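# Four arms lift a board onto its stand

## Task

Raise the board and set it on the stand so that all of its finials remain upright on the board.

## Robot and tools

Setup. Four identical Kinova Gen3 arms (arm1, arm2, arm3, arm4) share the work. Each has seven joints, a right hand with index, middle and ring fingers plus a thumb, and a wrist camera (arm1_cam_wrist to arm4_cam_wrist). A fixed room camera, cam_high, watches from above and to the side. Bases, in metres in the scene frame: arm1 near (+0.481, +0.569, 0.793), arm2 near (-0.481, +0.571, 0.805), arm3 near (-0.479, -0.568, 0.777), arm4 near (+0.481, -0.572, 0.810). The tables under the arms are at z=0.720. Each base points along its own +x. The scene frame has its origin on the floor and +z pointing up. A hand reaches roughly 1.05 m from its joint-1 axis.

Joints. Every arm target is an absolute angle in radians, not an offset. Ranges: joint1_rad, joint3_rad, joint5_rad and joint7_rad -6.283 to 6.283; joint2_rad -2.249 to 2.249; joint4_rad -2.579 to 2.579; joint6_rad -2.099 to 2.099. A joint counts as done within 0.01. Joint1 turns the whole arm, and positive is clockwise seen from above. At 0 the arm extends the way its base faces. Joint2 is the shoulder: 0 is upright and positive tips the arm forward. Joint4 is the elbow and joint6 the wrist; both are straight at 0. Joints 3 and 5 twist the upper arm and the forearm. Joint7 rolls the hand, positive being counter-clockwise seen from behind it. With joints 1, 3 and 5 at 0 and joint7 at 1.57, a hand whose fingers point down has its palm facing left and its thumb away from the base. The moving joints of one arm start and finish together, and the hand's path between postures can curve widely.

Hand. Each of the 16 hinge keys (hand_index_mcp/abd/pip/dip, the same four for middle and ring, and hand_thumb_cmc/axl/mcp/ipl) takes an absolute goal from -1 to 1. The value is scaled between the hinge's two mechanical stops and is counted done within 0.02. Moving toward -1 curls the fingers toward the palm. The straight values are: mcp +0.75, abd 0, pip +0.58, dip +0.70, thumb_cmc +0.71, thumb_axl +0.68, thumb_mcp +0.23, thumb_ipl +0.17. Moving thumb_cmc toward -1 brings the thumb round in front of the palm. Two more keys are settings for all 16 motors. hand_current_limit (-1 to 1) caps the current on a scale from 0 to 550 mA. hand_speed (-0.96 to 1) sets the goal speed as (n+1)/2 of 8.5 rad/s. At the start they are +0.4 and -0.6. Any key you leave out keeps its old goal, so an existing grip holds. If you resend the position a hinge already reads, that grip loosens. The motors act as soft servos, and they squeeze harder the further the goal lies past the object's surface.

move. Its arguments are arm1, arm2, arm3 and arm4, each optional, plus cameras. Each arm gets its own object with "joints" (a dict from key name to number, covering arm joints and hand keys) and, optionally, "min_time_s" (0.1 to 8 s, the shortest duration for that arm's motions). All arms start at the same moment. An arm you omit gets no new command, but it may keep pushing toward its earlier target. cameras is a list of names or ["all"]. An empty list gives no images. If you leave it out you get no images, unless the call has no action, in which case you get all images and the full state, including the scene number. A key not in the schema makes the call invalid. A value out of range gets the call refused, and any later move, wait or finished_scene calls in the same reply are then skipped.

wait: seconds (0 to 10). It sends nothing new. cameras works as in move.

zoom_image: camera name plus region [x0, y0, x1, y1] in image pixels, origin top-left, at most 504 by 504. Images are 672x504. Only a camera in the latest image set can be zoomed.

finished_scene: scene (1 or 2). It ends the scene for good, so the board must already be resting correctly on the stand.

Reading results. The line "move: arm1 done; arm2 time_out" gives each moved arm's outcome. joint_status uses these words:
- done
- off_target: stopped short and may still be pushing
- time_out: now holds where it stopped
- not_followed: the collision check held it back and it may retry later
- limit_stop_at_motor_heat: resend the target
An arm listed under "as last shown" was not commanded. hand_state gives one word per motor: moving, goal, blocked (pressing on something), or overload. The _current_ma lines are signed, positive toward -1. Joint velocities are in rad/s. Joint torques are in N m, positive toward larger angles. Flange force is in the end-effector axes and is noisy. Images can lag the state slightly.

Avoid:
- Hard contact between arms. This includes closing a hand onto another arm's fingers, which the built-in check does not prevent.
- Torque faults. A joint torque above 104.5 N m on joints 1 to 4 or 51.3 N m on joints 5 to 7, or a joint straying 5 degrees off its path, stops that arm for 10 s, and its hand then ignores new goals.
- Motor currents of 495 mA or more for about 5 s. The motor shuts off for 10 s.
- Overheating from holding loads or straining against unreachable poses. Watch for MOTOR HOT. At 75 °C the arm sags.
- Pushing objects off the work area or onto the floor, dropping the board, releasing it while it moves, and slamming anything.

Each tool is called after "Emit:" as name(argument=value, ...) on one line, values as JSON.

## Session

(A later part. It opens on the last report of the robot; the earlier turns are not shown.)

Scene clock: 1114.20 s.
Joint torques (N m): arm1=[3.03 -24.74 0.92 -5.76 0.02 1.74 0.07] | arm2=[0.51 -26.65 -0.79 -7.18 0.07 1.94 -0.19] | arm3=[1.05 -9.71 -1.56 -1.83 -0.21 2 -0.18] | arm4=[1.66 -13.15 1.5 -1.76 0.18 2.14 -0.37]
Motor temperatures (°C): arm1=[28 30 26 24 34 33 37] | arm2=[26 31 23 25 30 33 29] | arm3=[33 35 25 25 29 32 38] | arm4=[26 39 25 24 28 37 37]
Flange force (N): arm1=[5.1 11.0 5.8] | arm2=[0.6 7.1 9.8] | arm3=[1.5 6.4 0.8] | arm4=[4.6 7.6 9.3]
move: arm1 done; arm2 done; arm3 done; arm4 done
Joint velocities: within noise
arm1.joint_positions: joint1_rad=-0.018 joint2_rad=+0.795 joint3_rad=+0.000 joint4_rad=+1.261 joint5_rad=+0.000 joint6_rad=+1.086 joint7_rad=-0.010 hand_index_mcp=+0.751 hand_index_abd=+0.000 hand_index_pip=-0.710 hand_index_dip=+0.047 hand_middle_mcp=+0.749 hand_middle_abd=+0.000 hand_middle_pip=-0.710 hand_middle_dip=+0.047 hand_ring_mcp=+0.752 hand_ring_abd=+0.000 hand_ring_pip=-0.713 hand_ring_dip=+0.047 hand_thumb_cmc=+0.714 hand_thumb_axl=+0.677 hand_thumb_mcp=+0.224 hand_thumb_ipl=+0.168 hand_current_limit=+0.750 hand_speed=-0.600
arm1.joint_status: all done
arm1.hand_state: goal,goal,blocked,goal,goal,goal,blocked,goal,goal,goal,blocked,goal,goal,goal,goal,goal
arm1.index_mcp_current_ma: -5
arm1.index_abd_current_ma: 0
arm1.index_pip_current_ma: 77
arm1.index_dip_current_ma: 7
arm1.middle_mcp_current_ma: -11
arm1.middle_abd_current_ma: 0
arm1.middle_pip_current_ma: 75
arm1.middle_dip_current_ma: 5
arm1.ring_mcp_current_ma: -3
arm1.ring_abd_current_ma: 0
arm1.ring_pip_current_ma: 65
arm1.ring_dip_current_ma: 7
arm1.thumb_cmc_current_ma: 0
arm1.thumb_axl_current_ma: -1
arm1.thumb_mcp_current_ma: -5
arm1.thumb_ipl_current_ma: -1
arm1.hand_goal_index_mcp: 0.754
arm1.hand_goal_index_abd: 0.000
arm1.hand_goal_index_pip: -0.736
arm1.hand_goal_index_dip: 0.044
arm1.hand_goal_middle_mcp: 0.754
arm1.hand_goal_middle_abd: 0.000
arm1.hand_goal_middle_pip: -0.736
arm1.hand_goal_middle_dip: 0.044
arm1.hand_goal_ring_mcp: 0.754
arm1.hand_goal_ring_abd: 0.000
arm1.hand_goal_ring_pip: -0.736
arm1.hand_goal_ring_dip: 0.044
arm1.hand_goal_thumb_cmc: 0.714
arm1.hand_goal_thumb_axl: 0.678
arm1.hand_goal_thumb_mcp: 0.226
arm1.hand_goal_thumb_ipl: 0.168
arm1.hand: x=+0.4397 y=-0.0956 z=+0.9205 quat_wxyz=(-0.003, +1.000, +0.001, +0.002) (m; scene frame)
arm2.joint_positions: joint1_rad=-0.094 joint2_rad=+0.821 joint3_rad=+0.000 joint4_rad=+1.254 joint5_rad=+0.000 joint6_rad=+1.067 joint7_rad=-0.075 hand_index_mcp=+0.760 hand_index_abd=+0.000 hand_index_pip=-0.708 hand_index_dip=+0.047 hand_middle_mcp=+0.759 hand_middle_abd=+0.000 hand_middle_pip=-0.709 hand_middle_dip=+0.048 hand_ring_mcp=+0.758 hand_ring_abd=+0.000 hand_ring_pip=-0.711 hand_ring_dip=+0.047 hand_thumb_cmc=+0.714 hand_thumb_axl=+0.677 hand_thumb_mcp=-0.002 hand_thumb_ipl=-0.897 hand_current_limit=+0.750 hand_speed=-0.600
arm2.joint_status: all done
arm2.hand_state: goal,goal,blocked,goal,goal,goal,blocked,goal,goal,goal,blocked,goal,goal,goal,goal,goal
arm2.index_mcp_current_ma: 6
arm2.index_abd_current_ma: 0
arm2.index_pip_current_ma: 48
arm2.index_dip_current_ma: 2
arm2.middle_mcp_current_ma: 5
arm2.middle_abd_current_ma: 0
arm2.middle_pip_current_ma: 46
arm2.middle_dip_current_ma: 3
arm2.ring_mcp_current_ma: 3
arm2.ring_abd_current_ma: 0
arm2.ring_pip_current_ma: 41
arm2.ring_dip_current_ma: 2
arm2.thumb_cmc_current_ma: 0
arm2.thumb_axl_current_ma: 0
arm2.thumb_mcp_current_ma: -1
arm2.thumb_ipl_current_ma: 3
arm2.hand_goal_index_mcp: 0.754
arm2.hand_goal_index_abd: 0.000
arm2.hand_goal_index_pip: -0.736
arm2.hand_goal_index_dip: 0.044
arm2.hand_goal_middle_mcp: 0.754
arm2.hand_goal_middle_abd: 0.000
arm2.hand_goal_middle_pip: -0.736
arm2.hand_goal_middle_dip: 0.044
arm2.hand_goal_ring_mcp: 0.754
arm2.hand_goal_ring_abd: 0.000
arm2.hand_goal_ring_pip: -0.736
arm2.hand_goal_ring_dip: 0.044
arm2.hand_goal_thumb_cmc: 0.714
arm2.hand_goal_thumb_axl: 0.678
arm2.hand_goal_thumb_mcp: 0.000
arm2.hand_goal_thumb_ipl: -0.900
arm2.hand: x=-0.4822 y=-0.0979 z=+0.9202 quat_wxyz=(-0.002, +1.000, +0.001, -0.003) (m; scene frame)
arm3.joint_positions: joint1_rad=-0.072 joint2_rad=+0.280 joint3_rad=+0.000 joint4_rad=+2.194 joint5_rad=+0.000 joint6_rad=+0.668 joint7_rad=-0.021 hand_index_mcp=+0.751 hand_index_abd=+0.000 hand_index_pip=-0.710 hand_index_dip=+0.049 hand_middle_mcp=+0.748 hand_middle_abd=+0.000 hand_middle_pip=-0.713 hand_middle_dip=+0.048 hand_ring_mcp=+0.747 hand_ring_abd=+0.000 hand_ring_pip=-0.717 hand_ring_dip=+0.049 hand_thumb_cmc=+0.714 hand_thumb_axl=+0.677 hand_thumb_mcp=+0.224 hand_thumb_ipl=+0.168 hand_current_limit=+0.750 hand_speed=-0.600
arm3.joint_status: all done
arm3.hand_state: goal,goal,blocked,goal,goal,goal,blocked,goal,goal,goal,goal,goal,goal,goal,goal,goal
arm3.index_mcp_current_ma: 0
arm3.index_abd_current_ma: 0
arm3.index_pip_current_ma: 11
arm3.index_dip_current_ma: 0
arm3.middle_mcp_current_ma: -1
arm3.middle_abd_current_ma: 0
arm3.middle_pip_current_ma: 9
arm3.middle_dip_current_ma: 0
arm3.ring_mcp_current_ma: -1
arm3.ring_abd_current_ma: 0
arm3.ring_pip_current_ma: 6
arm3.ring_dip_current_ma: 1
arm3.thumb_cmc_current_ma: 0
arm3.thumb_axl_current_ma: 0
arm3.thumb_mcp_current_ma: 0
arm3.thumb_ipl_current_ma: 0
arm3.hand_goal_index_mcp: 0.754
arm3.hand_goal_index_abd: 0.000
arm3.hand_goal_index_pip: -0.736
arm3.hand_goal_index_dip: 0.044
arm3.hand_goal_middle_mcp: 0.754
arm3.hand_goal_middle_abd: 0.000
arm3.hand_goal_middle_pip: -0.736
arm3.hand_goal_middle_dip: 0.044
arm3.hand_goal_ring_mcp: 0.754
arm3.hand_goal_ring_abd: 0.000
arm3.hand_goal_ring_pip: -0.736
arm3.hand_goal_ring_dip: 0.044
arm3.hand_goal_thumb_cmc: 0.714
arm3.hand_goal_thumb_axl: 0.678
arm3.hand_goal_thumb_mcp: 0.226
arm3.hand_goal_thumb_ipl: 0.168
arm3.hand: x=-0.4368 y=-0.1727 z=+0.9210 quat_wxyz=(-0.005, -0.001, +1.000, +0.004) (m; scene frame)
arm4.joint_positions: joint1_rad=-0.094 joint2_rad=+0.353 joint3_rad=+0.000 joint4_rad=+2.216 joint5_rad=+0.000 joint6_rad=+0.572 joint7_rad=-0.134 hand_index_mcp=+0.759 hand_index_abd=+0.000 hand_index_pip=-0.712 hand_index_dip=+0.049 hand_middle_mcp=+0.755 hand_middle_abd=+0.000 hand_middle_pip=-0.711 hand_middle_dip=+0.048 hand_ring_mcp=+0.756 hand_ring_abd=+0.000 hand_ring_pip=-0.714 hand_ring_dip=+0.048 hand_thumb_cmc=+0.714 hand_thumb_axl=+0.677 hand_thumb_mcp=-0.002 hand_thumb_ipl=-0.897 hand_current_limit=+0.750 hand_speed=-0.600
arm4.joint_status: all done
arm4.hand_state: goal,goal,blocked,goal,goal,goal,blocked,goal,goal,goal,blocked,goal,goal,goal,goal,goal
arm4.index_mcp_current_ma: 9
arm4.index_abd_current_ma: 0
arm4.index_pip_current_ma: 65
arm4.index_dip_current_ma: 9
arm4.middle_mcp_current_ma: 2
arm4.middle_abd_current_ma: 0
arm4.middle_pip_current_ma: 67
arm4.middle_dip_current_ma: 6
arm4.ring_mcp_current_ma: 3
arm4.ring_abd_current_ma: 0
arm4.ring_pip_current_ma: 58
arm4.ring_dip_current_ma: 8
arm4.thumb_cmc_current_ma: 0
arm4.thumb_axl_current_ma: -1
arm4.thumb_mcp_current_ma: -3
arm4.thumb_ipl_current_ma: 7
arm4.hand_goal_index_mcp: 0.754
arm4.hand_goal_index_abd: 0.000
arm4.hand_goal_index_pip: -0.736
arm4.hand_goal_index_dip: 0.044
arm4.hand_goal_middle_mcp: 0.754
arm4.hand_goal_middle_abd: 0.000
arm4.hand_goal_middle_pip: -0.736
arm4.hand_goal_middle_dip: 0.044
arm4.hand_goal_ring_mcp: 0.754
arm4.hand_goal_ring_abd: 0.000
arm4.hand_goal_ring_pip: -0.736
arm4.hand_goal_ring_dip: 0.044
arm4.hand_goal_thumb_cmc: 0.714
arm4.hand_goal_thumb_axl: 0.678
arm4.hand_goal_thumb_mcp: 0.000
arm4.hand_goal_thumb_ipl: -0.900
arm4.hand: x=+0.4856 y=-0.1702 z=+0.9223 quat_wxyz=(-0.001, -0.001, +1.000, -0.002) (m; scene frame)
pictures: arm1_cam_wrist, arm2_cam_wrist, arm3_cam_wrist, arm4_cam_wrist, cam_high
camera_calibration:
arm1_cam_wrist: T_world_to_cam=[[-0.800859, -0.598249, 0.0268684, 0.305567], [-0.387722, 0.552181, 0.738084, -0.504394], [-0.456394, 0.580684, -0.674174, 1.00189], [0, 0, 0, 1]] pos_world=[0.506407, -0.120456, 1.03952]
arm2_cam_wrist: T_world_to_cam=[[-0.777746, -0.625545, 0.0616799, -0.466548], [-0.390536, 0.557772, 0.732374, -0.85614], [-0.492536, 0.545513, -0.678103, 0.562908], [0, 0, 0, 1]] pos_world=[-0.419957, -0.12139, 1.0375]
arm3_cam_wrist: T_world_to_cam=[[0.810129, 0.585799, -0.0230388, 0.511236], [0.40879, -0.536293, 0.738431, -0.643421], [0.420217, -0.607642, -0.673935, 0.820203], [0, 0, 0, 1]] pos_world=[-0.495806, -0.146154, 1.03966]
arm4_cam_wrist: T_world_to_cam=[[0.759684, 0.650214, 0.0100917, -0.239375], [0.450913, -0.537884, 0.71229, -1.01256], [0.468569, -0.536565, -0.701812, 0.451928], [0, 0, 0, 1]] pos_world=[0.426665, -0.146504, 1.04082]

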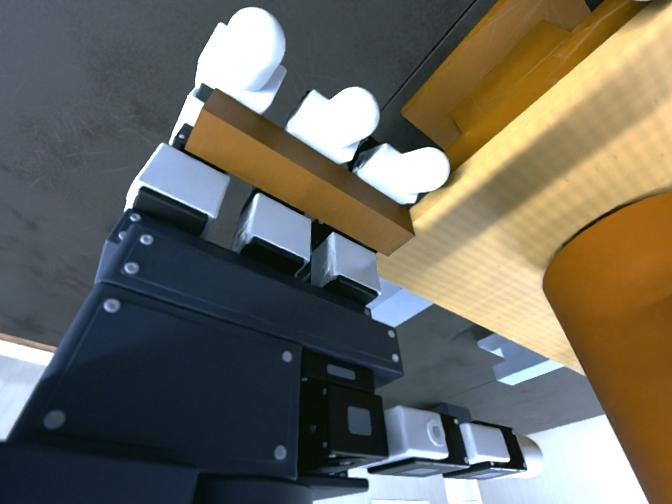

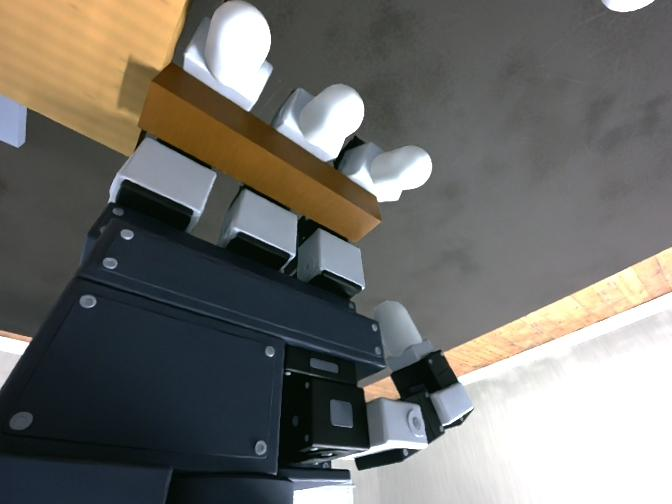

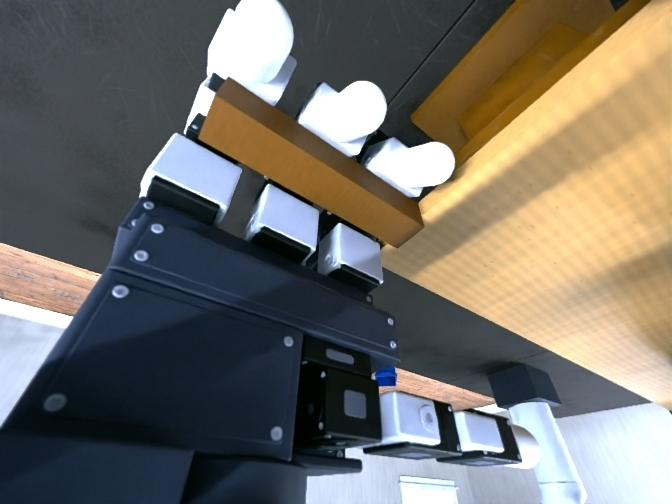

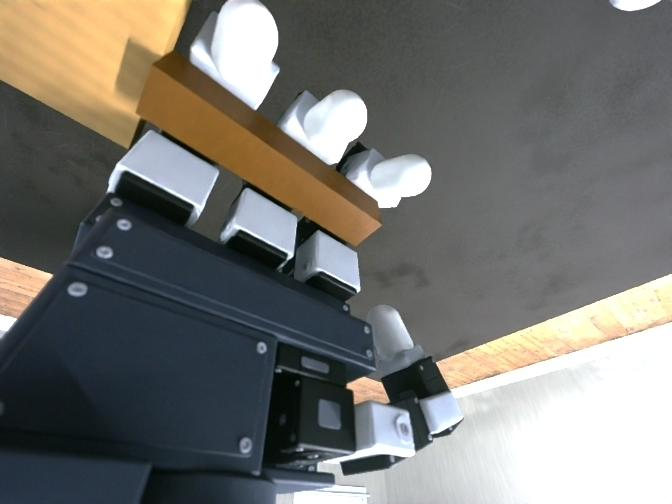

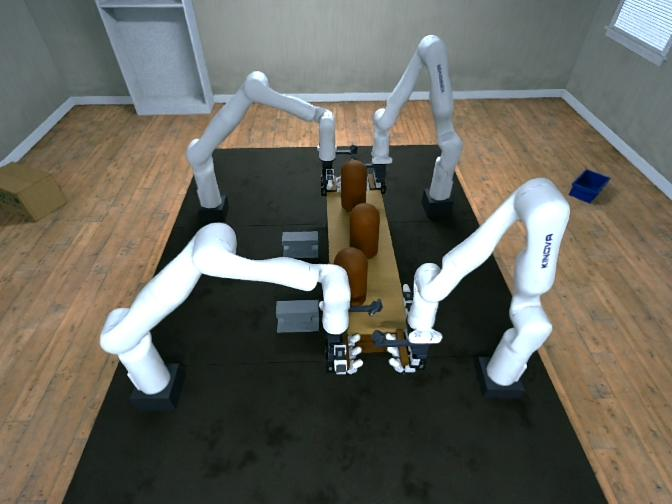

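Emit:
zoom_image(camera="arm1_cam_wrist", region=[380, 0, 620, 180])

Emit:
zoom_image(camera="arm3_cam_wrist", region=[390, 0, 630, 180])

Scaled by 2.100 from the camera's 672x504 image, which has a finer 960x720 frame.

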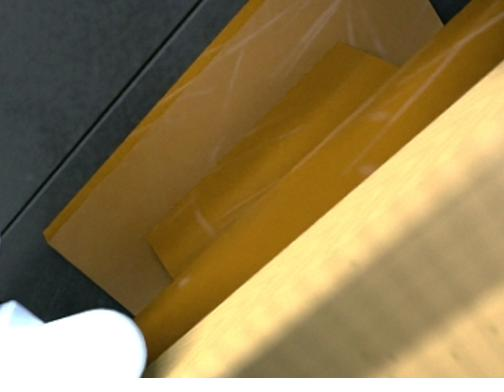

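Scaled by 2.100 from the camera's 672x504 image, which has a finer 960x720 frame.

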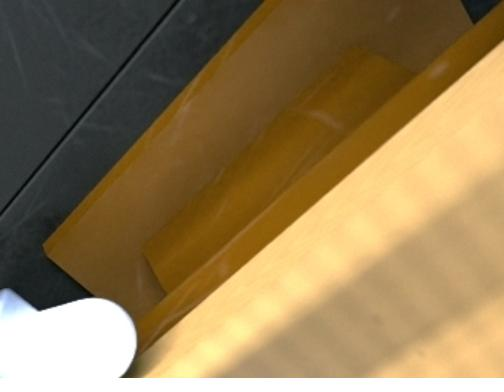

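Emit:
move(arm1={"joints": {"joint1_rad": -0.0179, "joint2_rad": 0.8280, "joint4_rad": 1.2640, "joint6_rad": 1.0495, "joint7_rad": -0.0103}, "min_time_s": 3}, arm2={"joints": {"joint1_rad": -0.0940, "joint2_rad": 0.8485, "joint4_rad": 1.2685, "joint6_rad": 1.0246, "joint7_rad": -0.0751}, "min_time_s": 3}, arm3={"joints": {"joint1_rad": -0.0716, "joint2_rad": 0.3254, "joint4_rad": 2.2250, "joint6_rad": 0.5911, "joint7_rad": -0.0201}, "min_time_s": 3}, arm4={"joints": {"joint1_rad": -0.0951, "joint2_rad": 0.3993, "joint4_rad": 2.2511, "joint6_rad": 0.4912, "joint7_rad": -0.1355}, "min_time_s": 3}, cameras=["cam_high", "arm1_cam_wrist", "arm3_cam_wrist"])

Emit:
zoom_image(camera="arm1_cam_wrist", region=[340, 0, 640, 230])

Emit:
zoom_image(camera="arm3_cam_wrist", region=[340, 0, 640, 230])

Scene clock: 1413.30 s.
Joint torques (N m): arm1=[3.33 -25.2 1.24 -6.01 0.17 1.49 0.1] | arm2=[1.66 -26.57 0.39 -6.87 0.69 1.92 -0.2] | arm3=[1.88 -10.07 -0.57 -1.77 0.28 1.61 -0.23] | arm4=[1.71 -13.16 1.5 -0.85 0.15 2.13 -0.32]
Motor temperatures (°C): arm1=[28 33 26 25 34 34 37] | arm2=[26 35 23 26 30 33 29] | arm3=[33 31 25 24 29 32 38] | arm4=[26 33 24 23 28 37 37]
Flange force (N): arm1=[5.7 9.9 6.2] | arm2=[2.6 6.6 9.6] | arm3=[4.7 5.4 0.4] | arm4=[5.0 7.6 9.3]
move: arm1 done; arm2 done; arm3 done; arm4 done
Joint velocities: within noise
arm1.joint_positions: joint1_rad=-0.018 joint2_rad=+0.828 joint3_rad=+0.000 joint4_rad=+1.264 joint5_rad=+0.000 joint6_rad=+1.049 joint7_rad=-0.010 hand_index_mcp=+0.752 hand_index_abd=+0.000 hand_index_pip=-0.711 hand_index_dip=+0.047 hand_middle_mcp=+0.749 hand_middle_abd=+0.000 hand_middle_pip=-0.710 hand_middle_dip=+0.047 hand_ring_mcp=+0.751 hand_ring_abd=+0.000 hand_ring_pip=-0.712 hand_ring_dip=+0.048 hand_thumb_cmc=+0.714 hand_thumb_axl=+0.677 hand_thumb_mcp=+0.224 hand_thumb_ipl=+0.168 hand_current_limit=+0.750 hand_speed=-0.600
arm1.joint_status: all done
arm1.hand_state: goal,goal,blocked,goal,goal,goal,blocked,goal,goal,goal,blocked,goal,goal,goal,goal,goal
arm1.index_mcp_current_ma: -3
arm1.index_abd_current_ma: 0
arm1.index_pip_current_ma: 73
arm1.index_dip_current_ma: 7
arm1.middle_mcp_current_ma: -11
arm1.middle_abd_current_ma: 0
arm1.middle_pip_current_ma: 75
arm1.middle_dip_current_ma: 5
arm1.ring_mcp_current_ma: -6
arm1.ring_abd_current_ma: 0
arm1.ring_pip_current_ma: 68
arm1.ring_dip_current_ma: 7
arm1.thumb_cmc_current_ma: 0
arm1.thumb_axl_current_ma: -1
arm1.thumb_mcp_current_ma: -5
arm1.thumb_ipl_current_ma: -1
arm1.hand_goal_index_mcp: 0.754
arm1.hand_goal_index_abd: 0.000
arm1.hand_goal_index_pip: -0.736
arm1.hand_goal_index_dip: 0.044
arm1.hand_goal_middle_mcp: 0.754
arm1.hand_goal_middle_abd: 0.000
arm1.hand_goal_middle_pip: -0.736
arm1.hand_goal_middle_dip: 0.044
arm1.hand_goal_ring_mcp: 0.754
arm1.hand_goal_ring_abd: 0.000
arm1.hand_goal_ring_pip: -0.736
arm1.hand_goal_ring_dip: 0.044
arm1.hand_goal_thumb_cmc: 0.714
arm1.hand_goal_thumb_axl: 0.678
arm1.hand_goal_thumb_mcp: 0.226
arm1.hand_goal_thumb_ipl: 0.168
arm1.hand: x=+0.4397 y=-0.0997 z=+0.9005 quat_wxyz=(-0.003, +1.000, +0.001, +0.002) (m; scene frame)
arm2.joint_positions: joint1_rad=-0.094 joint2_rad=+0.849 joint3_rad=+0.000 joint4_rad=+1.269 joint5_rad=+0.000 joint6_rad=+1.025 joint7_rad=-0.075 hand_index_mcp=+0.760 hand_index_abd=+0.000 hand_index_pip=-0.708 hand_index_dip=+0.047 hand_middle_mcp=+0.759 hand_middle_abd=+0.000 hand_middle_pip=-0.708 hand_middle_dip=+0.048 hand_ring_mcp=+0.756 hand_ring_abd=+0.000 hand_ring_pip=-0.708 hand_ring_dip=+0.048 hand_thumb_cmc=+0.714 hand_thumb_axl=+0.677 hand_thumb_mcp=-0.002 hand_thumb_ipl=-0.897 hand_current_limit=+0.750 hand_speed=-0.600
arm2.joint_status: all done
arm2.hand_state: goal,goal,blocked,goal,goal,goal,blocked,goal,goal,goal,blocked,goal,goal,goal,goal,goal
arm2.index_mcp_current_ma: 6
arm2.index_abd_current_ma: 0
arm2.index_pip_current_ma: 48
arm2.index_dip_current_ma: 2
arm2.middle_mcp_current_ma: 4
arm2.middle_abd_current_ma: 0
arm2.middle_pip_current_ma: 47
arm2.middle_dip_current_ma: 3
arm2.ring_mcp_current_ma: 1
arm2.ring_abd_current_ma: 0
arm2.ring_pip_current_ma: 47
arm2.ring_dip_current_ma: 3
arm2.thumb_cmc_current_ma: 0
arm2.thumb_axl_current_ma: 0
arm2.thumb_mcp_current_ma: -1
arm2.thumb_ipl_current_ma: 3
arm2.hand_goal_index_mcp: 0.754
arm2.hand_goal_index_abd: 0.000
arm2.hand_goal_index_pip: -0.736
arm2.hand_goal_index_dip: 0.044
arm2.hand_goal_middle_mcp: 0.754
arm2.hand_goal_middle_abd: 0.000
arm2.hand_goal_middle_pip: -0.736
arm2.hand_goal_middle_dip: 0.044
arm2.hand_goal_ring_mcp: 0.754
arm2.hand_goal_ring_abd: 0.000
arm2.hand_goal_ring_pip: -0.736
arm2.hand_goal_ring_dip: 0.044
arm2.hand_goal_thumb_cmc: 0.714
arm2.hand_goal_thumb_axl: 0.678
arm2.hand_goal_thumb_mcp: 0.000
arm2.hand_goal_thumb_ipl: -0.900
arm2.hand: x=-0.4822 y=-0.0988 z=+0.9001 quat_wxyz=(-0.002, +1.000, +0.001, -0.003) (m; scene frame)
arm3.joint_positions: joint1_rad=-0.072 joint2_rad=+0.325 joint3_rad=+0.000 joint4_rad=+2.225 joint5_rad=+0.000 joint6_rad=+0.591 joint7_rad=-0.020 hand_index_mcp=+0.753 hand_index_abd=+0.000 hand_index_pip=-0.712 hand_index_dip=+0.049 hand_middle_mcp=+0.748 hand_middle_abd=+0.000 hand_middle_pip=-0.713 hand_middle_dip=+0.048 hand_ring_mcp=+0.746 hand_ring_abd=+0.000 hand_ring_pip=-0.716 hand_ring_dip=+0.050 hand_thumb_cmc=+0.714 hand_thumb_axl=+0.677 hand_thumb_mcp=+0.224 hand_thumb_ipl=+0.168 hand_current_limit=+0.750 hand_speed=-0.600
arm3.joint_status: all done
arm3.hand_state: goal,goal,blocked,goal,goal,goal,blocked,goal,goal,goal,goal,goal,goal,goal,goal,goal
arm3.index_mcp_current_ma: 0
arm3.index_abd_current_ma: 0
arm3.index_pip_current_ma: 10
arm3.index_dip_current_ma: 0
arm3.middle_mcp_current_ma: -1
arm3.middle_abd_current_ma: 0
arm3.middle_pip_current_ma: 9
arm3.middle_dip_current_ma: 0
arm3.ring_mcp_current_ma: -1
arm3.ring_abd_current_ma: 0
arm3.ring_pip_current_ma: 7
arm3.ring_dip_current_ma: 1
arm3.thumb_cmc_current_ma: 0
arm3.thumb_axl_current_ma: 0
arm3.thumb_mcp_current_ma: 0
arm3.thumb_ipl_current_ma: 0
arm3.hand_goal_index_mcp: 0.754
arm3.hand_goal_index_abd: 0.000
arm3.hand_goal_index_pip: -0.736
arm3.hand_goal_index_dip: 0.044
arm3.hand_goal_middle_mcp: 0.754
arm3.hand_goal_middle_abd: 0.000
arm3.hand_goal_middle_pip: -0.736
arm3.hand_goal_middle_dip: 0.044
arm3.hand_goal_ring_mcp: 0.754
arm3.hand_goal_ring_abd: 0.000
arm3.hand_goal_ring_pip: -0.736
arm3.hand_goal_ring_dip: 0.044
arm3.hand_goal_thumb_cmc: 0.714
arm3.hand_goal_thumb_axl: 0.678
arm3.hand_goal_thumb_mcp: 0.226
arm3.hand_goal_thumb_ipl: 0.168
arm3.hand: x=-0.4369 y=-0.1737 z=+0.9010 quat_wxyz=(-0.005, -0.001, +1.000, +0.004) (m; scene frame)
arm4.joint_positions: joint1_rad=-0.095 joint2_rad=+0.399 joint3_rad=+0.000 joint4_rad=+2.251 joint5_rad=+0.000 joint6_rad=+0.491 joint7_rad=-0.136 hand_index_mcp=+0.759 hand_index_abd=+0.000 hand_index_pip=-0.712 hand_index_dip=+0.049 hand_middle_mcp=+0.755 hand_middle_abd=+0.000 hand_middle_pip=-0.710 hand_middle_dip=+0.048 hand_ring_mcp=+0.754 hand_ring_abd=+0.000 hand_ring_pip=-0.711 hand_ring_dip=+0.050 hand_thumb_cmc=+0.714 hand_thumb_axl=+0.677 hand_thumb_mcp=-0.002 hand_thumb_ipl=-0.897 hand_current_limit=+0.750 hand_speed=-0.600
arm4.joint_status: all done
arm4.hand_state: goal,goal,blocked,goal,goal,goal,blocked,goal,goal,goal,blocked,goal,goal,goal,goal,goal
arm4.index_mcp_current_ma: 9
arm4.index_abd_current_ma: 0
arm4.index_pip_current_ma: 65
arm4.index_dip_current_ma: 9
arm4.middle_mcp_current_ma: 1
arm4.middle_abd_current_ma: 0
arm4.middle_pip_current_ma: 70
arm4.middle_dip_current_ma: 7
arm4.ring_mcp_current_ma: 0
arm4.ring_abd_current_ma: 0
arm4.ring_pip_current_ma: 66
arm4.ring_dip_current_ma: 11
arm4.thumb_cmc_current_ma: 0
arm4.thumb_axl_current_ma: -1
arm4.thumb_mcp_current_ma: -3
arm4.thumb_ipl_current_ma: 7
arm4.hand_goal_index_mcp: 0.754
arm4.hand_goal_index_abd: 0.000
arm4.hand_goal_index_pip: -0.736
arm4.hand_goal_index_dip: 0.044
arm4.hand_goal_middle_mcp: 0.754
arm4.hand_goal_middle_abd: 0.000
arm4.hand_goal_middle_pip: -0.736
arm4.hand_goal_middle_dip: 0.044
arm4.hand_goal_ring_mcp: 0.754
arm4.hand_goal_ring_abd: 0.000
arm4.hand_goal_ring_pip: -0.736
arm4.hand_goal_ring_dip: 0.044
arm4.hand_goal_thumb_cmc: 0.714
arm4.hand_goal_thumb_axl: 0.678
arm4.hand_goal_thumb_mcp: 0.000
arm4.hand_goal_thumb_ipl: -0.900
arm4.hand: x=+0.4856 y=-0.1742 z=+0.9023 quat_wxyz=(-0.001, -0.001, +1.000, -0.002) (m; scene frame)
pictures: arm1_cam_wrist, arm3_cam_wrist, cam_high
camera_calibration:
arm1_cam_wrist: T_world_to_cam=[[-0.800883, -0.598212, 0.0269946, 0.303597], [-0.387715, 0.552372, 0.737945, -0.487335], [-0.456358, 0.580541, -0.674321, 0.990906], [0, 0, 0, 1]] pos_world=[0.506407, -0.124457, 1.01962]
arm3_cam_wrist: T_world_to_cam=[[0.810129, 0.585799, -0.0230388, 0.511361], [0.40879, -0.536293, 0.738431, -0.629189], [0.420217, -0.607642, -0.673935, 0.806116], [0, 0, 0, 1]] pos_world=[-0.495806, -0.147154, 1.01966]

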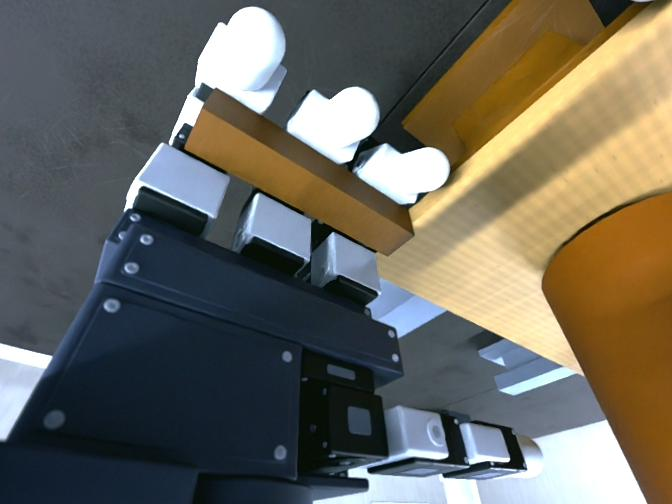

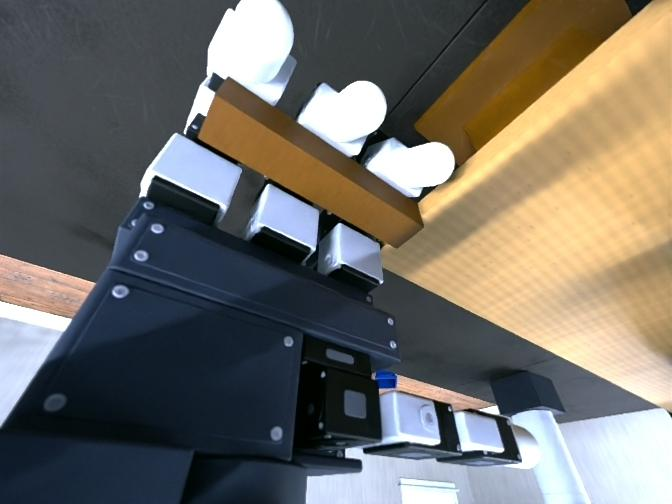

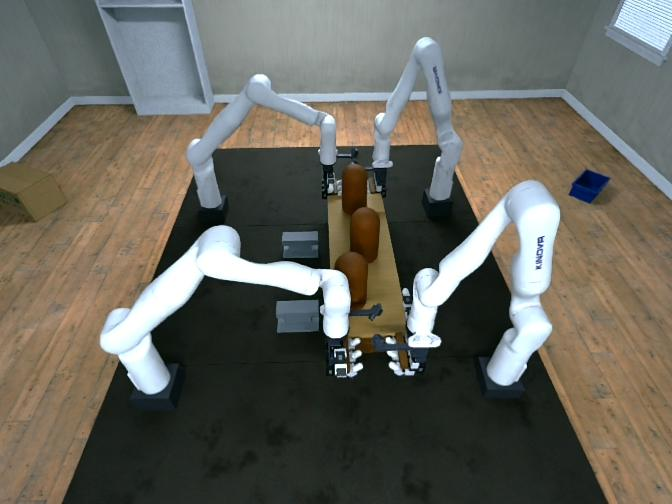

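Scaled by 1.680 from the camera's 672x504 image, which has a finer 960x720 frame.

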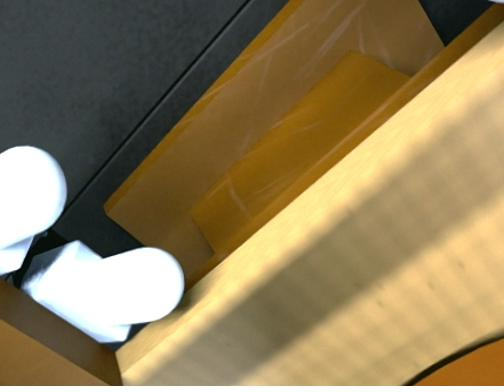

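Scaled by 1.680 from the camera's 672x504 image, which has a finer 960x720 frame.

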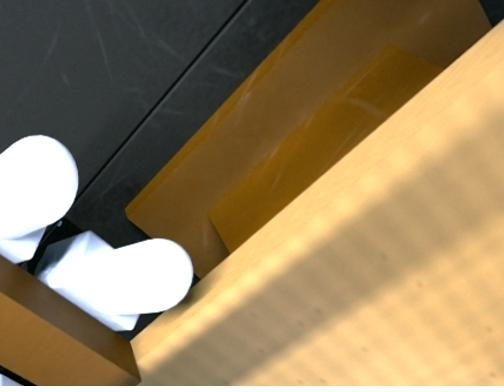

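Emit:
move(arm1={"joints": {"joint1_rad": -0.0178, "joint2_rad": 0.8411, "joint4_rad": 1.2729, "joint6_rad": 1.0276, "joint7_rad": -0.0102}, "min_time_s": 2.5}, arm2={"joints": {"joint1_rad": -0.0941, "joint2_rad": 0.8621, "joint4_rad": 1.2764, "joint6_rad": 1.0031, "joint7_rad": -0.0752}, "min_time_s": 2.5}, arm3={"joints": {"joint1_rad": -0.0714, "joint2_rad": 0.3510, "joint4_rad": 2.2375, "joint6_rad": 0.5531, "joint7_rad": -0.0199}, "min_time_s": 2.5}, arm4={"joints": {"joint1_rad": -0.0950, "joint2_rad": 0.4270, "joint4_rad": 2.2609, "joint6_rad": 0.4537, "joint7_rad": -0.1354}, "min_time_s": 2.5}, cameras=["cam_high"])

Scene clock: 1434.70 s.
Joint torques (N m): arm1=[3.36 -25.39 1.36 -6.14 0.13 1.25 0.05] | arm2=[1.44 -27.03 0.06 -7.56 0.52 1.35 -0.22] | arm3=[1.76 -10.52 -0.68 -2.38 0.2 1.15 -0.25] | arm4=[1.53 -13.49 1.46 -0.96 0.08 1.86 -0.29]
Motor temperatures (°C): arm1=[28 33 26 25 34 33 37] | arm2=[26 35 23 26 30 33 29] | arm3=[33 30 25 24 29 32 38] | arm4=[26 33 24 23 28 37 37]
Flange force (N): arm1=[5.7 9.5 6.3] | arm2=[2.1 5.0 9.7] | arm3=[4.7 3.8 0.6] | arm4=[4.5 6.8 9.3]
move: arm1 done; arm2 done; arm3 done; arm4 done
Joint velocities: within noise
arm1.joint_positions: joint1_rad=-0.018 joint2_rad=+0.841 joint3_rad=+0.000 joint4_rad=+1.273 joint5_rad=+0.000 joint6_rad=+1.028 joint7_rad=-0.010 hand_index_mcp=+0.752 hand_index_abd=+0.000 hand_index_pip=-0.711 hand_index_dip=+0.047 hand_middle_mcp=+0.749 hand_middle_abd=+0.000 hand_middle_pip=-0.710 hand_middle_dip=+0.047 hand_ring_mcp=+0.751 hand_ring_abd=+0.000 hand_ring_pip=-0.712 hand_ring_dip=+0.048 hand_thumb_cmc=+0.714 hand_thumb_axl=+0.677 hand_thumb_mcp=+0.224 hand_thumb_ipl=+0.168 hand_current_limit=+0.750 hand_speed=-0.600
arm1.joint_status: all done
arm1.hand_state: goal,goal,blocked,goal,goal,goal,blocked,goal,goal,goal,blocked,goal,goal,goal,goal,goal
arm1.index_mcp_current_ma: -3
arm1.index_abd_current_ma: 0
arm1.index_pip_current_ma: 73
arm1.index_dip_current_ma: 7
arm1.middle_mcp_current_ma: -11
arm1.middle_abd_current_ma: 0
arm1.middle_pip_current_ma: 75
arm1.middle_dip_current_ma: 5
arm1.ring_mcp_current_ma: -6
arm1.ring_abd_current_ma: 0
arm1.ring_pip_current_ma: 68
arm1.ring_dip_current_ma: 7
arm1.thumb_cmc_current_ma: 0
arm1.thumb_axl_current_ma: -1
arm1.thumb_mcp_current_ma: -5
arm1.thumb_ipl_current_ma: -1
arm1.hand_goal_index_mcp: 0.754
arm1.hand_goal_index_abd: 0.000
arm1.hand_goal_index_pip: -0.736
arm1.hand_goal_index_dip: 0.044
arm1.hand_goal_middle_mcp: 0.754
arm1.hand_goal_middle_abd: 0.000
arm1.hand_goal_middle_pip: -0.736
arm1.hand_goal_middle_dip: 0.044
arm1.hand_goal_ring_mcp: 0.754
arm1.hand_goal_ring_abd: 0.000
arm1.hand_goal_ring_pip: -0.736
arm1.hand_goal_ring_dip: 0.044
arm1.hand_goal_thumb_cmc: 0.714
arm1.hand_goal_thumb_axl: 0.678
arm1.hand_goal_thumb_mcp: 0.226
arm1.hand_goal_thumb_ipl: 0.168
arm1.hand: x=+0.4397 y=-0.0998 z=+0.8904 quat_wxyz=(-0.003, +1.000, +0.001, +0.002) (m; scene frame)
arm2.joint_positions: joint1_rad=-0.094 joint2_rad=+0.862 joint3_rad=+0.000 joint4_rad=+1.276 joint5_rad=+0.000 joint6_rad=+1.003 joint7_rad=-0.075 hand_index_mcp=+0.760 hand_index_abd=+0.000 hand_index_pip=-0.708 hand_index_dip=+0.047 hand_middle_mcp=+0.759 hand_middle_abd=+0.000 hand_middle_pip=-0.708 hand_middle_dip=+0.048 hand_ring_mcp=+0.756 hand_ring_abd=+0.000 hand_ring_pip=-0.708 hand_ring_dip=+0.048 hand_thumb_cmc=+0.714 hand_thumb_axl=+0.677 hand_thumb_mcp=-0.002 hand_thumb_ipl=-0.897 hand_current_limit=+0.750 hand_speed=-0.600
arm2.joint_status: all done
arm2.hand_state: goal,goal,blocked,goal,goal,goal,blocked,goal,goal,goal,blocked,goal,goal,goal,goal,goal
arm2.index_mcp_current_ma: 6
arm2.index_abd_current_ma: 0
arm2.index_pip_current_ma: 48
arm2.index_dip_current_ma: 2
arm2.middle_mcp_current_ma: 4
arm2.middle_abd_current_ma: 0
arm2.middle_pip_current_ma: 47
arm2.middle_dip_current_ma: 3
arm2.ring_mcp_current_ma: 1
arm2.ring_abd_current_ma: 0
arm2.ring_pip_current_ma: 47
arm2.ring_dip_current_ma: 3
arm2.thumb_cmc_current_ma: 0
arm2.thumb_axl_current_ma: 0
arm2.thumb_mcp_current_ma: -1
arm2.thumb_ipl_current_ma: 3
arm2.hand_goal_index_mcp: 0.754
arm2.hand_goal_index_abd: 0.000
arm2.hand_goal_index_pip: -0.736
arm2.hand_goal_index_dip: 0.044
arm2.hand_goal_middle_mcp: 0.754
arm2.hand_goal_middle_abd: 0.000
arm2.hand_goal_middle_pip: -0.736
arm2.hand_goal_middle_dip: 0.044
arm2.hand_goal_ring_mcp: 0.754
arm2.hand_goal_ring_abd: 0.000
arm2.hand_goal_ring_pip: -0.736
arm2.hand_goal_ring_dip: 0.044
arm2.hand_goal_thumb_cmc: 0.714
arm2.hand_goal_thumb_axl: 0.678
arm2.hand_goal_thumb_mcp: 0.000
arm2.hand_goal_thumb_ipl: -0.900
arm2.hand: x=-0.4822 y=-0.0989 z=+0.8901 quat_wxyz=(-0.002, +1.000, +0.001, -0.003) (m; scene frame)
arm3.joint_positions: joint1_rad=-0.071 joint2_rad=+0.351 joint3_rad=+0.000 joint4_rad=+2.238 joint5_rad=+0.000 joint6_rad=+0.553 joint7_rad=-0.020 hand_index_mcp=+0.754 hand_index_abd=+0.000 hand_index_pip=-0.712 hand_index_dip=+0.049 hand_middle_mcp=+0.748 hand_middle_abd=+0.000 hand_middle_pip=-0.713 hand_middle_dip=+0.048 hand_ring_mcp=+0.746 hand_ring_abd=+0.000 hand_ring_pip=-0.716 hand_ring_dip=+0.050 hand_thumb_cmc=+0.714 hand_thumb_axl=+0.677 hand_thumb_mcp=+0.224 hand_thumb_ipl=+0.168 hand_current_limit=+0.750 hand_speed=-0.600
arm3.joint_status: all done
arm3.hand_state: goal,goal,blocked,goal,goal,goal,blocked,goal,goal,goal,goal,goal,goal,goal,goal,goal
arm3.index_mcp_current_ma: 0
arm3.index_abd_current_ma: 0
arm3.index_pip_current_ma: 9
arm3.index_dip_current_ma: 0
arm3.middle_mcp_current_ma: -1
arm3.middle_abd_current_ma: 0
arm3.middle_pip_current_ma: 9
arm3.middle_dip_current_ma: 0
arm3.ring_mcp_current_ma: -1
arm3.ring_abd_current_ma: 0
arm3.ring_pip_current_ma: 7
arm3.ring_dip_current_ma: 1
arm3.thumb_cmc_current_ma: 0
arm3.thumb_axl_current_ma: 0
arm3.thumb_mcp_current_ma: 0
arm3.thumb_ipl_current_ma: 0
arm3.hand_goal_index_mcp: 0.754
arm3.hand_goal_index_abd: 0.000
arm3.hand_goal_index_pip: -0.736
arm3.hand_goal_index_dip: 0.044
arm3.hand_goal_middle_mcp: 0.754
arm3.hand_goal_middle_abd: 0.000
arm3.hand_goal_middle_pip: -0.736
arm3.hand_goal_middle_dip: 0.044
arm3.hand_goal_ring_mcp: 0.754
arm3.hand_goal_ring_abd: 0.000
arm3.hand_goal_ring_pip: -0.736
arm3.hand_goal_ring_dip: 0.044
arm3.hand_goal_thumb_cmc: 0.714
arm3.hand_goal_thumb_axl: 0.678
arm3.hand_goal_thumb_mcp: 0.226
arm3.hand_goal_thumb_ipl: 0.168
arm3.hand: x=-0.4369 y=-0.1735 z=+0.8909 quat_wxyz=(-0.005, -0.001, +1.000, +0.004) (m; scene frame)
arm4.joint_positions: joint1_rad=-0.095 joint2_rad=+0.427 joint3_rad=+0.000 joint4_rad=+2.261 joint5_rad=+0.000 joint6_rad=+0.454 joint7_rad=-0.135 hand_index_mcp=+0.759 hand_index_abd=+0.000 hand_index_pip=-0.712 hand_index_dip=+0.049 hand_middle_mcp=+0.755 hand_middle_abd=+0.000 hand_middle_pip=-0.710 hand_middle_dip=+0.048 hand_ring_mcp=+0.754 hand_ring_abd=+0.000 hand_ring_pip=-0.711 hand_ring_dip=+0.050 hand_thumb_cmc=+0.714 hand_thumb_axl=+0.677 hand_thumb_mcp=-0.002 hand_thumb_ipl=-0.897 hand_current_limit=+0.750 hand_speed=-0.600
arm4.joint_status: all done
arm4.hand_state: goal,goal,blocked,goal,goal,goal,blocked,goal,goal,goal,blocked,goal,goal,goal,goal,goal
arm4.index_mcp_current_ma: 9
arm4.index_abd_current_ma: 0
arm4.index_pip_current_ma: 65
arm4.index_dip_current_ma: 9
arm4.middle_mcp_current_ma: 1
arm4.middle_abd_current_ma: 0
arm4.middle_pip_current_ma: 70
arm4.middle_dip_current_ma: 7
arm4.ring_mcp_current_ma: 0
arm4.ring_abd_current_ma: 0
arm4.ring_pip_current_ma: 66
arm4.ring_dip_current_ma: 11
arm4.thumb_cmc_current_ma: 0
arm4.thumb_axl_current_ma: -1
arm4.thumb_mcp_current_ma: -3
arm4.thumb_ipl_current_ma: 7
arm4.hand_goal_index_mcp: 0.754
arm4.hand_goal_index_abd: 0.000
arm4.hand_goal_index_pip: -0.736
arm4.hand_goal_index_dip: 0.044
arm4.hand_goal_middle_mcp: 0.754
arm4.hand_goal_middle_abd: 0.000
arm4.hand_goal_middle_pip: -0.736
arm4.hand_goal_middle_dip: 0.044
arm4.hand_goal_ring_mcp: 0.754
arm4.hand_goal_ring_abd: 0.000
arm4.hand_goal_ring_pip: -0.736
arm4.hand_goal_ring_dip: 0.044
arm4.hand_goal_thumb_cmc: 0.714
arm4.hand_goal_thumb_axl: 0.678
arm4.hand_goal_thumb_mcp: 0.000
arm4.hand_goal_thumb_ipl: -0.900
arm4.hand: x=+0.4856 y=-0.1741 z=+0.8923 quat_wxyz=(-0.001, -0.001, +1.000, -0.002) (m; scene frame)
pictures: cam_high

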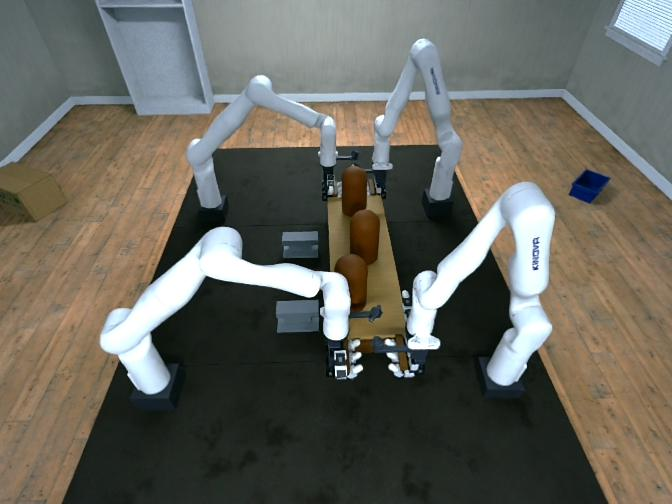

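Emit:
move(arm1={"joints": {"joint2_rad": 0.8477, "joint4_rad": 1.2773, "joint6_rad": 1.0166}, "min_time_s": 2}, arm2={"joints": {"joint2_rad": 0.8688, "joint4_rad": 1.2803, "joint6_rad": 0.9925}, "min_time_s": 2}, arm3={"joints": {"joint2_rad": 0.3637, "joint4_rad": 2.2435, "joint6_rad": 0.5344}, "min_time_s": 2}, arm4={"joints": {"joint2_rad": 0.4409, "joint4_rad": 2.2654, "joint6_rad": 0.4353}, "min_time_s": 2})

Scene clock: 1449.37 s.
Joint torques (N m): arm1=[1.49 -22.64 -0.4 -6.99 -0.59 -0.45 0.13] | arm2=[0.39 -22.18 -0.88 -6.17 0.08 0.77 -0.19] | arm3=[1.17 -11.96 -1.37 -3.11 -0.02 0.91 -0.23] | arm4=[0.78 -13.11 0.65 -2.75 -0.16 0.6 -0.22]
Motor temperatures (°C): arm1=[28 33 26 24 34 33 37] | arm2=[26 35 23 26 30 33 29] | arm3=[33 30 25 24 29 32 38] | arm4=[26 32 24 23 28 37 37]
Flange force (N): arm1=[2.8 3.7 -0.2] | arm2=[0.3 2.6 0.8] | arm3=[3.0 3.7 4.2] | arm4=[2.1 2.6 5.2]
move: arm1 done; arm2 done; arm3 done; arm4 done
Joint velocities: within noise
arm1.joint_positions: joint1_rad=-0.018 joint2_rad=+0.848 joint3_rad=+0.000 joint4_rad=+1.277 joint5_rad=+0.000 joint6_rad=+1.017 joint7_rad=-0.010 hand_index_mcp=+0.753 hand_index_abd=+0.000 hand_index_pip=-0.728 hand_index_dip=+0.047 hand_middle_mcp=+0.753 hand_middle_abd=+0.000 hand_middle_pip=-0.728 hand_middle_dip=+0.047 hand_ring_mcp=+0.753 hand_ring_abd=+0.000 hand_ring_pip=-0.728 hand_ring_dip=+0.048 hand_thumb_cmc=+0.714 hand_thumb_axl=+0.677 hand_thumb_mcp=+0.224 hand_thumb_ipl=+0.168 hand_current_limit=+0.750 hand_speed=-0.600
arm1.joint_status: all done
arm1.hand_state: goal,goal,goal,goal,goal,goal,goal,goal,goal,goal,goal,goal,goal,goal,goal,goal
arm1.index_mcp_current_ma: -2
arm1.index_abd_current_ma: 0
arm1.index_pip_current_ma: 18
arm1.index_dip_current_ma: 7
arm1.middle_mcp_current_ma: -2
arm1.middle_abd_current_ma: 0
arm1.middle_pip_current_ma: 17
arm1.middle_dip_current_ma: 5
arm1.ring_mcp_current_ma: -2
arm1.ring_abd_current_ma: 0
arm1.ring_pip_current_ma: 17
arm1.ring_dip_current_ma: 7
arm1.thumb_cmc_current_ma: 0
arm1.thumb_axl_current_ma: -1
arm1.thumb_mcp_current_ma: -5
arm1.thumb_ipl_current_ma: -1
arm1.hand_goal_index_mcp: 0.754
arm1.hand_goal_index_abd: 0.000
arm1.hand_goal_index_pip: -0.736
arm1.hand_goal_index_dip: 0.044
arm1.hand_goal_middle_mcp: 0.754
arm1.hand_goal_middle_abd: 0.000
arm1.hand_goal_middle_pip: -0.736
arm1.hand_goal_middle_dip: 0.044
arm1.hand_goal_ring_mcp: 0.754
arm1.hand_goal_ring_abd: 0.000
arm1.hand_goal_ring_pip: -0.736
arm1.hand_goal_ring_dip: 0.044
arm1.hand_goal_thumb_cmc: 0.714
arm1.hand_goal_thumb_axl: 0.678
arm1.hand_goal_thumb_mcp: 0.226
arm1.hand_goal_thumb_ipl: 0.168
arm1.hand: x=+0.4397 y=-0.0998 z=+0.8854 quat_wxyz=(-0.003, +1.000, +0.001, +0.002) (m; scene frame)
arm2.joint_positions: joint1_rad=-0.094 joint2_rad=+0.869 joint3_rad=+0.000 joint4_rad=+1.280 joint5_rad=+0.000 joint6_rad=+0.992 joint7_rad=-0.075 hand_index_mcp=+0.754 hand_index_abd=+0.000 hand_index_pip=-0.715 hand_index_dip=+0.047 hand_middle_mcp=+0.753 hand_middle_abd=+0.000 hand_middle_pip=-0.715 hand_middle_dip=+0.048 hand_ring_mcp=+0.751 hand_ring_abd=+0.000 hand_ring_pip=-0.715 hand_ring_dip=+0.048 hand_thumb_cmc=+0.714 hand_thumb_axl=+0.677 hand_thumb_mcp=-0.002 hand_thumb_ipl=-0.897 hand_current_limit=+0.750 hand_speed=-0.600
arm2.joint_status: all done
arm2.hand_state: goal,goal,blocked,goal,goal,goal,blocked,goal,goal,goal,blocked,goal,goal,goal,goal,goal
arm2.index_mcp_current_ma: 0
arm2.index_abd_current_ma: 0
arm2.index_pip_current_ma: 32
arm2.index_dip_current_ma: 2
arm2.middle_mcp_current_ma: -1
arm2.middle_abd_current_ma: 0
arm2.middle_pip_current_ma: 32
arm2.middle_dip_current_ma: 3
arm2.ring_mcp_current_ma: -2
arm2.ring_abd_current_ma: 0
arm2.ring_pip_current_ma: 31
arm2.ring_dip_current_ma: 3
arm2.thumb_cmc_current_ma: 0
arm2.thumb_axl_current_ma: 0
arm2.thumb_mcp_current_ma: -1
arm2.thumb_ipl_current_ma: 3
arm2.hand_goal_index_mcp: 0.754
arm2.hand_goal_index_abd: 0.000
arm2.hand_goal_index_pip: -0.736
arm2.hand_goal_index_dip: 0.044
arm2.hand_goal_middle_mcp: 0.754
arm2.hand_goal_middle_abd: 0.000
arm2.hand_goal_middle_pip: -0.736
arm2.hand_goal_middle_dip: 0.044
arm2.hand_goal_ring_mcp: 0.754
arm2.hand_goal_ring_abd: 0.000
arm2.hand_goal_ring_pip: -0.736
arm2.hand_goal_ring_dip: 0.044
arm2.hand_goal_thumb_cmc: 0.714
arm2.hand_goal_thumb_axl: 0.678
arm2.hand_goal_thumb_mcp: 0.000
arm2.hand_goal_thumb_ipl: -0.900
arm2.hand: x=-0.4822 y=-0.0989 z=+0.8851 quat_wxyz=(-0.002, +1.000, +0.001, -0.003) (m; scene frame)
arm3.joint_positions: joint1_rad=-0.071 joint2_rad=+0.364 joint3_rad=+0.000 joint4_rad=+2.243 joint5_rad=+0.000 joint6_rad=+0.534 joint7_rad=-0.020 hand_index_mcp=+0.762 hand_index_abd=+0.000 hand_index_pip=-0.712 hand_index_dip=+0.049 hand_middle_mcp=+0.757 hand_middle_abd=+0.000 hand_middle_pip=-0.713 hand_middle_dip=+0.048 hand_ring_mcp=+0.755 hand_ring_abd=+0.000 hand_ring_pip=-0.714 hand_ring_dip=+0.050 hand_thumb_cmc=+0.714 hand_thumb_axl=+0.677 hand_thumb_mcp=+0.224 hand_thumb_ipl=+0.168 hand_current_limit=+0.750 hand_speed=-0.600
arm3.joint_status: all done
arm3.hand_state: goal,goal,blocked,goal,goal,goal,blocked,goal,goal,goal,blocked,goal,goal,goal,goal,goal
arm3.index_mcp_current_ma: 1
arm3.index_abd_current_ma: 0
arm3.index_pip_current_ma: 9
arm3.index_dip_current_ma: 0
arm3.middle_mcp_current_ma: 0
arm3.middle_abd_current_ma: 0
arm3.middle_pip_current_ma: 9
arm3.middle_dip_current_ma: 0
arm3.ring_mcp_current_ma: 0
arm3.ring_abd_current_ma: 0
arm3.ring_pip_current_ma: 8
arm3.ring_dip_current_ma: 1
arm3.thumb_cmc_current_ma: 0
arm3.thumb_axl_current_ma: 0
arm3.thumb_mcp_current_ma: 0
arm3.thumb_ipl_current_ma: 0
arm3.hand_goal_index_mcp: 0.754
arm3.hand_goal_index_abd: 0.000
arm3.hand_goal_index_pip: -0.736
arm3.hand_goal_index_dip: 0.044
arm3.hand_goal_middle_mcp: 0.754
arm3.hand_goal_middle_abd: 0.000
arm3.hand_goal_middle_pip: -0.736
arm3.hand_goal_middle_dip: 0.044
arm3.hand_goal_ring_mcp: 0.754
arm3.hand_goal_ring_abd: 0.000
arm3.hand_goal_ring_pip: -0.736
arm3.hand_goal_ring_dip: 0.044
arm3.hand_goal_thumb_cmc: 0.714
arm3.hand_goal_thumb_axl: 0.678
arm3.hand_goal_thumb_mcp: 0.226
arm3.hand_goal_thumb_ipl: 0.168
arm3.hand: x=-0.4369 y=-0.1735 z=+0.8860 quat_wxyz=(-0.005, -0.001, +1.000, +0.004) (m; scene frame)
arm4.joint_positions: joint1_rad=-0.095 joint2_rad=+0.441 joint3_rad=+0.000 joint4_rad=+2.265 joint5_rad=+0.000 joint6_rad=+0.435 joint7_rad=-0.135 hand_index_mcp=+0.758 hand_index_abd=+0.000 hand_index_pip=-0.712 hand_index_dip=+0.049 hand_middle_mcp=+0.755 hand_middle_abd=+0.000 hand_middle_pip=-0.710 hand_middle_dip=+0.048 hand_ring_mcp=+0.754 hand_ring_abd=+0.000 hand_ring_pip=-0.711 hand_ring_dip=+0.050 hand_thumb_cmc=+0.714 hand_thumb_axl=+0.677 hand_thumb_mcp=-0.002 hand_thumb_ipl=-0.897 hand_current_limit=+0.750 hand_speed=-0.600
arm4.joint_status: all done
arm4.hand_state: goal,goal,blocked,goal,goal,goal,blocked,goal,goal,goal,blocked,goal,goal,goal,goal,goal
arm4.index_mcp_current_ma: 8
arm4.index_abd_current_ma: 0
arm4.index_pip_current_ma: 64
arm4.index_dip_current_ma: 9
arm4.middle_mcp_current_ma: 1
arm4.middle_abd_current_ma: 0
arm4.middle_pip_current_ma: 70
arm4.middle_dip_current_ma: 7
arm4.ring_mcp_current_ma: 0
arm4.ring_abd_current_ma: 0
arm4.ring_pip_current_ma: 66
arm4.ring_dip_current_ma: 11
arm4.thumb_cmc_current_ma: 0
arm4.thumb_axl_current_ma: -1
arm4.thumb_mcp_current_ma: -3
arm4.thumb_ipl_current_ma: 7
arm4.hand_goal_index_mcp: 0.754
arm4.hand_goal_index_abd: 0.000
arm4.hand_goal_index_pip: -0.736
arm4.hand_goal_index_dip: 0.044
arm4.hand_goal_middle_mcp: 0.754
arm4.hand_goal_middle_abd: 0.000
arm4.hand_goal_middle_pip: -0.736
arm4.hand_goal_middle_dip: 0.044
arm4.hand_goal_ring_mcp: 0.754
arm4.hand_goal_ring_abd: 0.000
arm4.hand_goal_ring_pip: -0.736
arm4.hand_goal_ring_dip: 0.044
arm4.hand_goal_thumb_cmc: 0.714
arm4.hand_goal_thumb_axl: 0.678
arm4.hand_goal_thumb_mcp: 0.000
arm4.hand_goal_thumb_ipl: -0.900
arm4.hand: x=+0.4856 y=-0.1740 z=+0.8873 quat_wxyz=(-0.001, -0.001, +1.000, -0.002) (m; scene frame)
pictures: none


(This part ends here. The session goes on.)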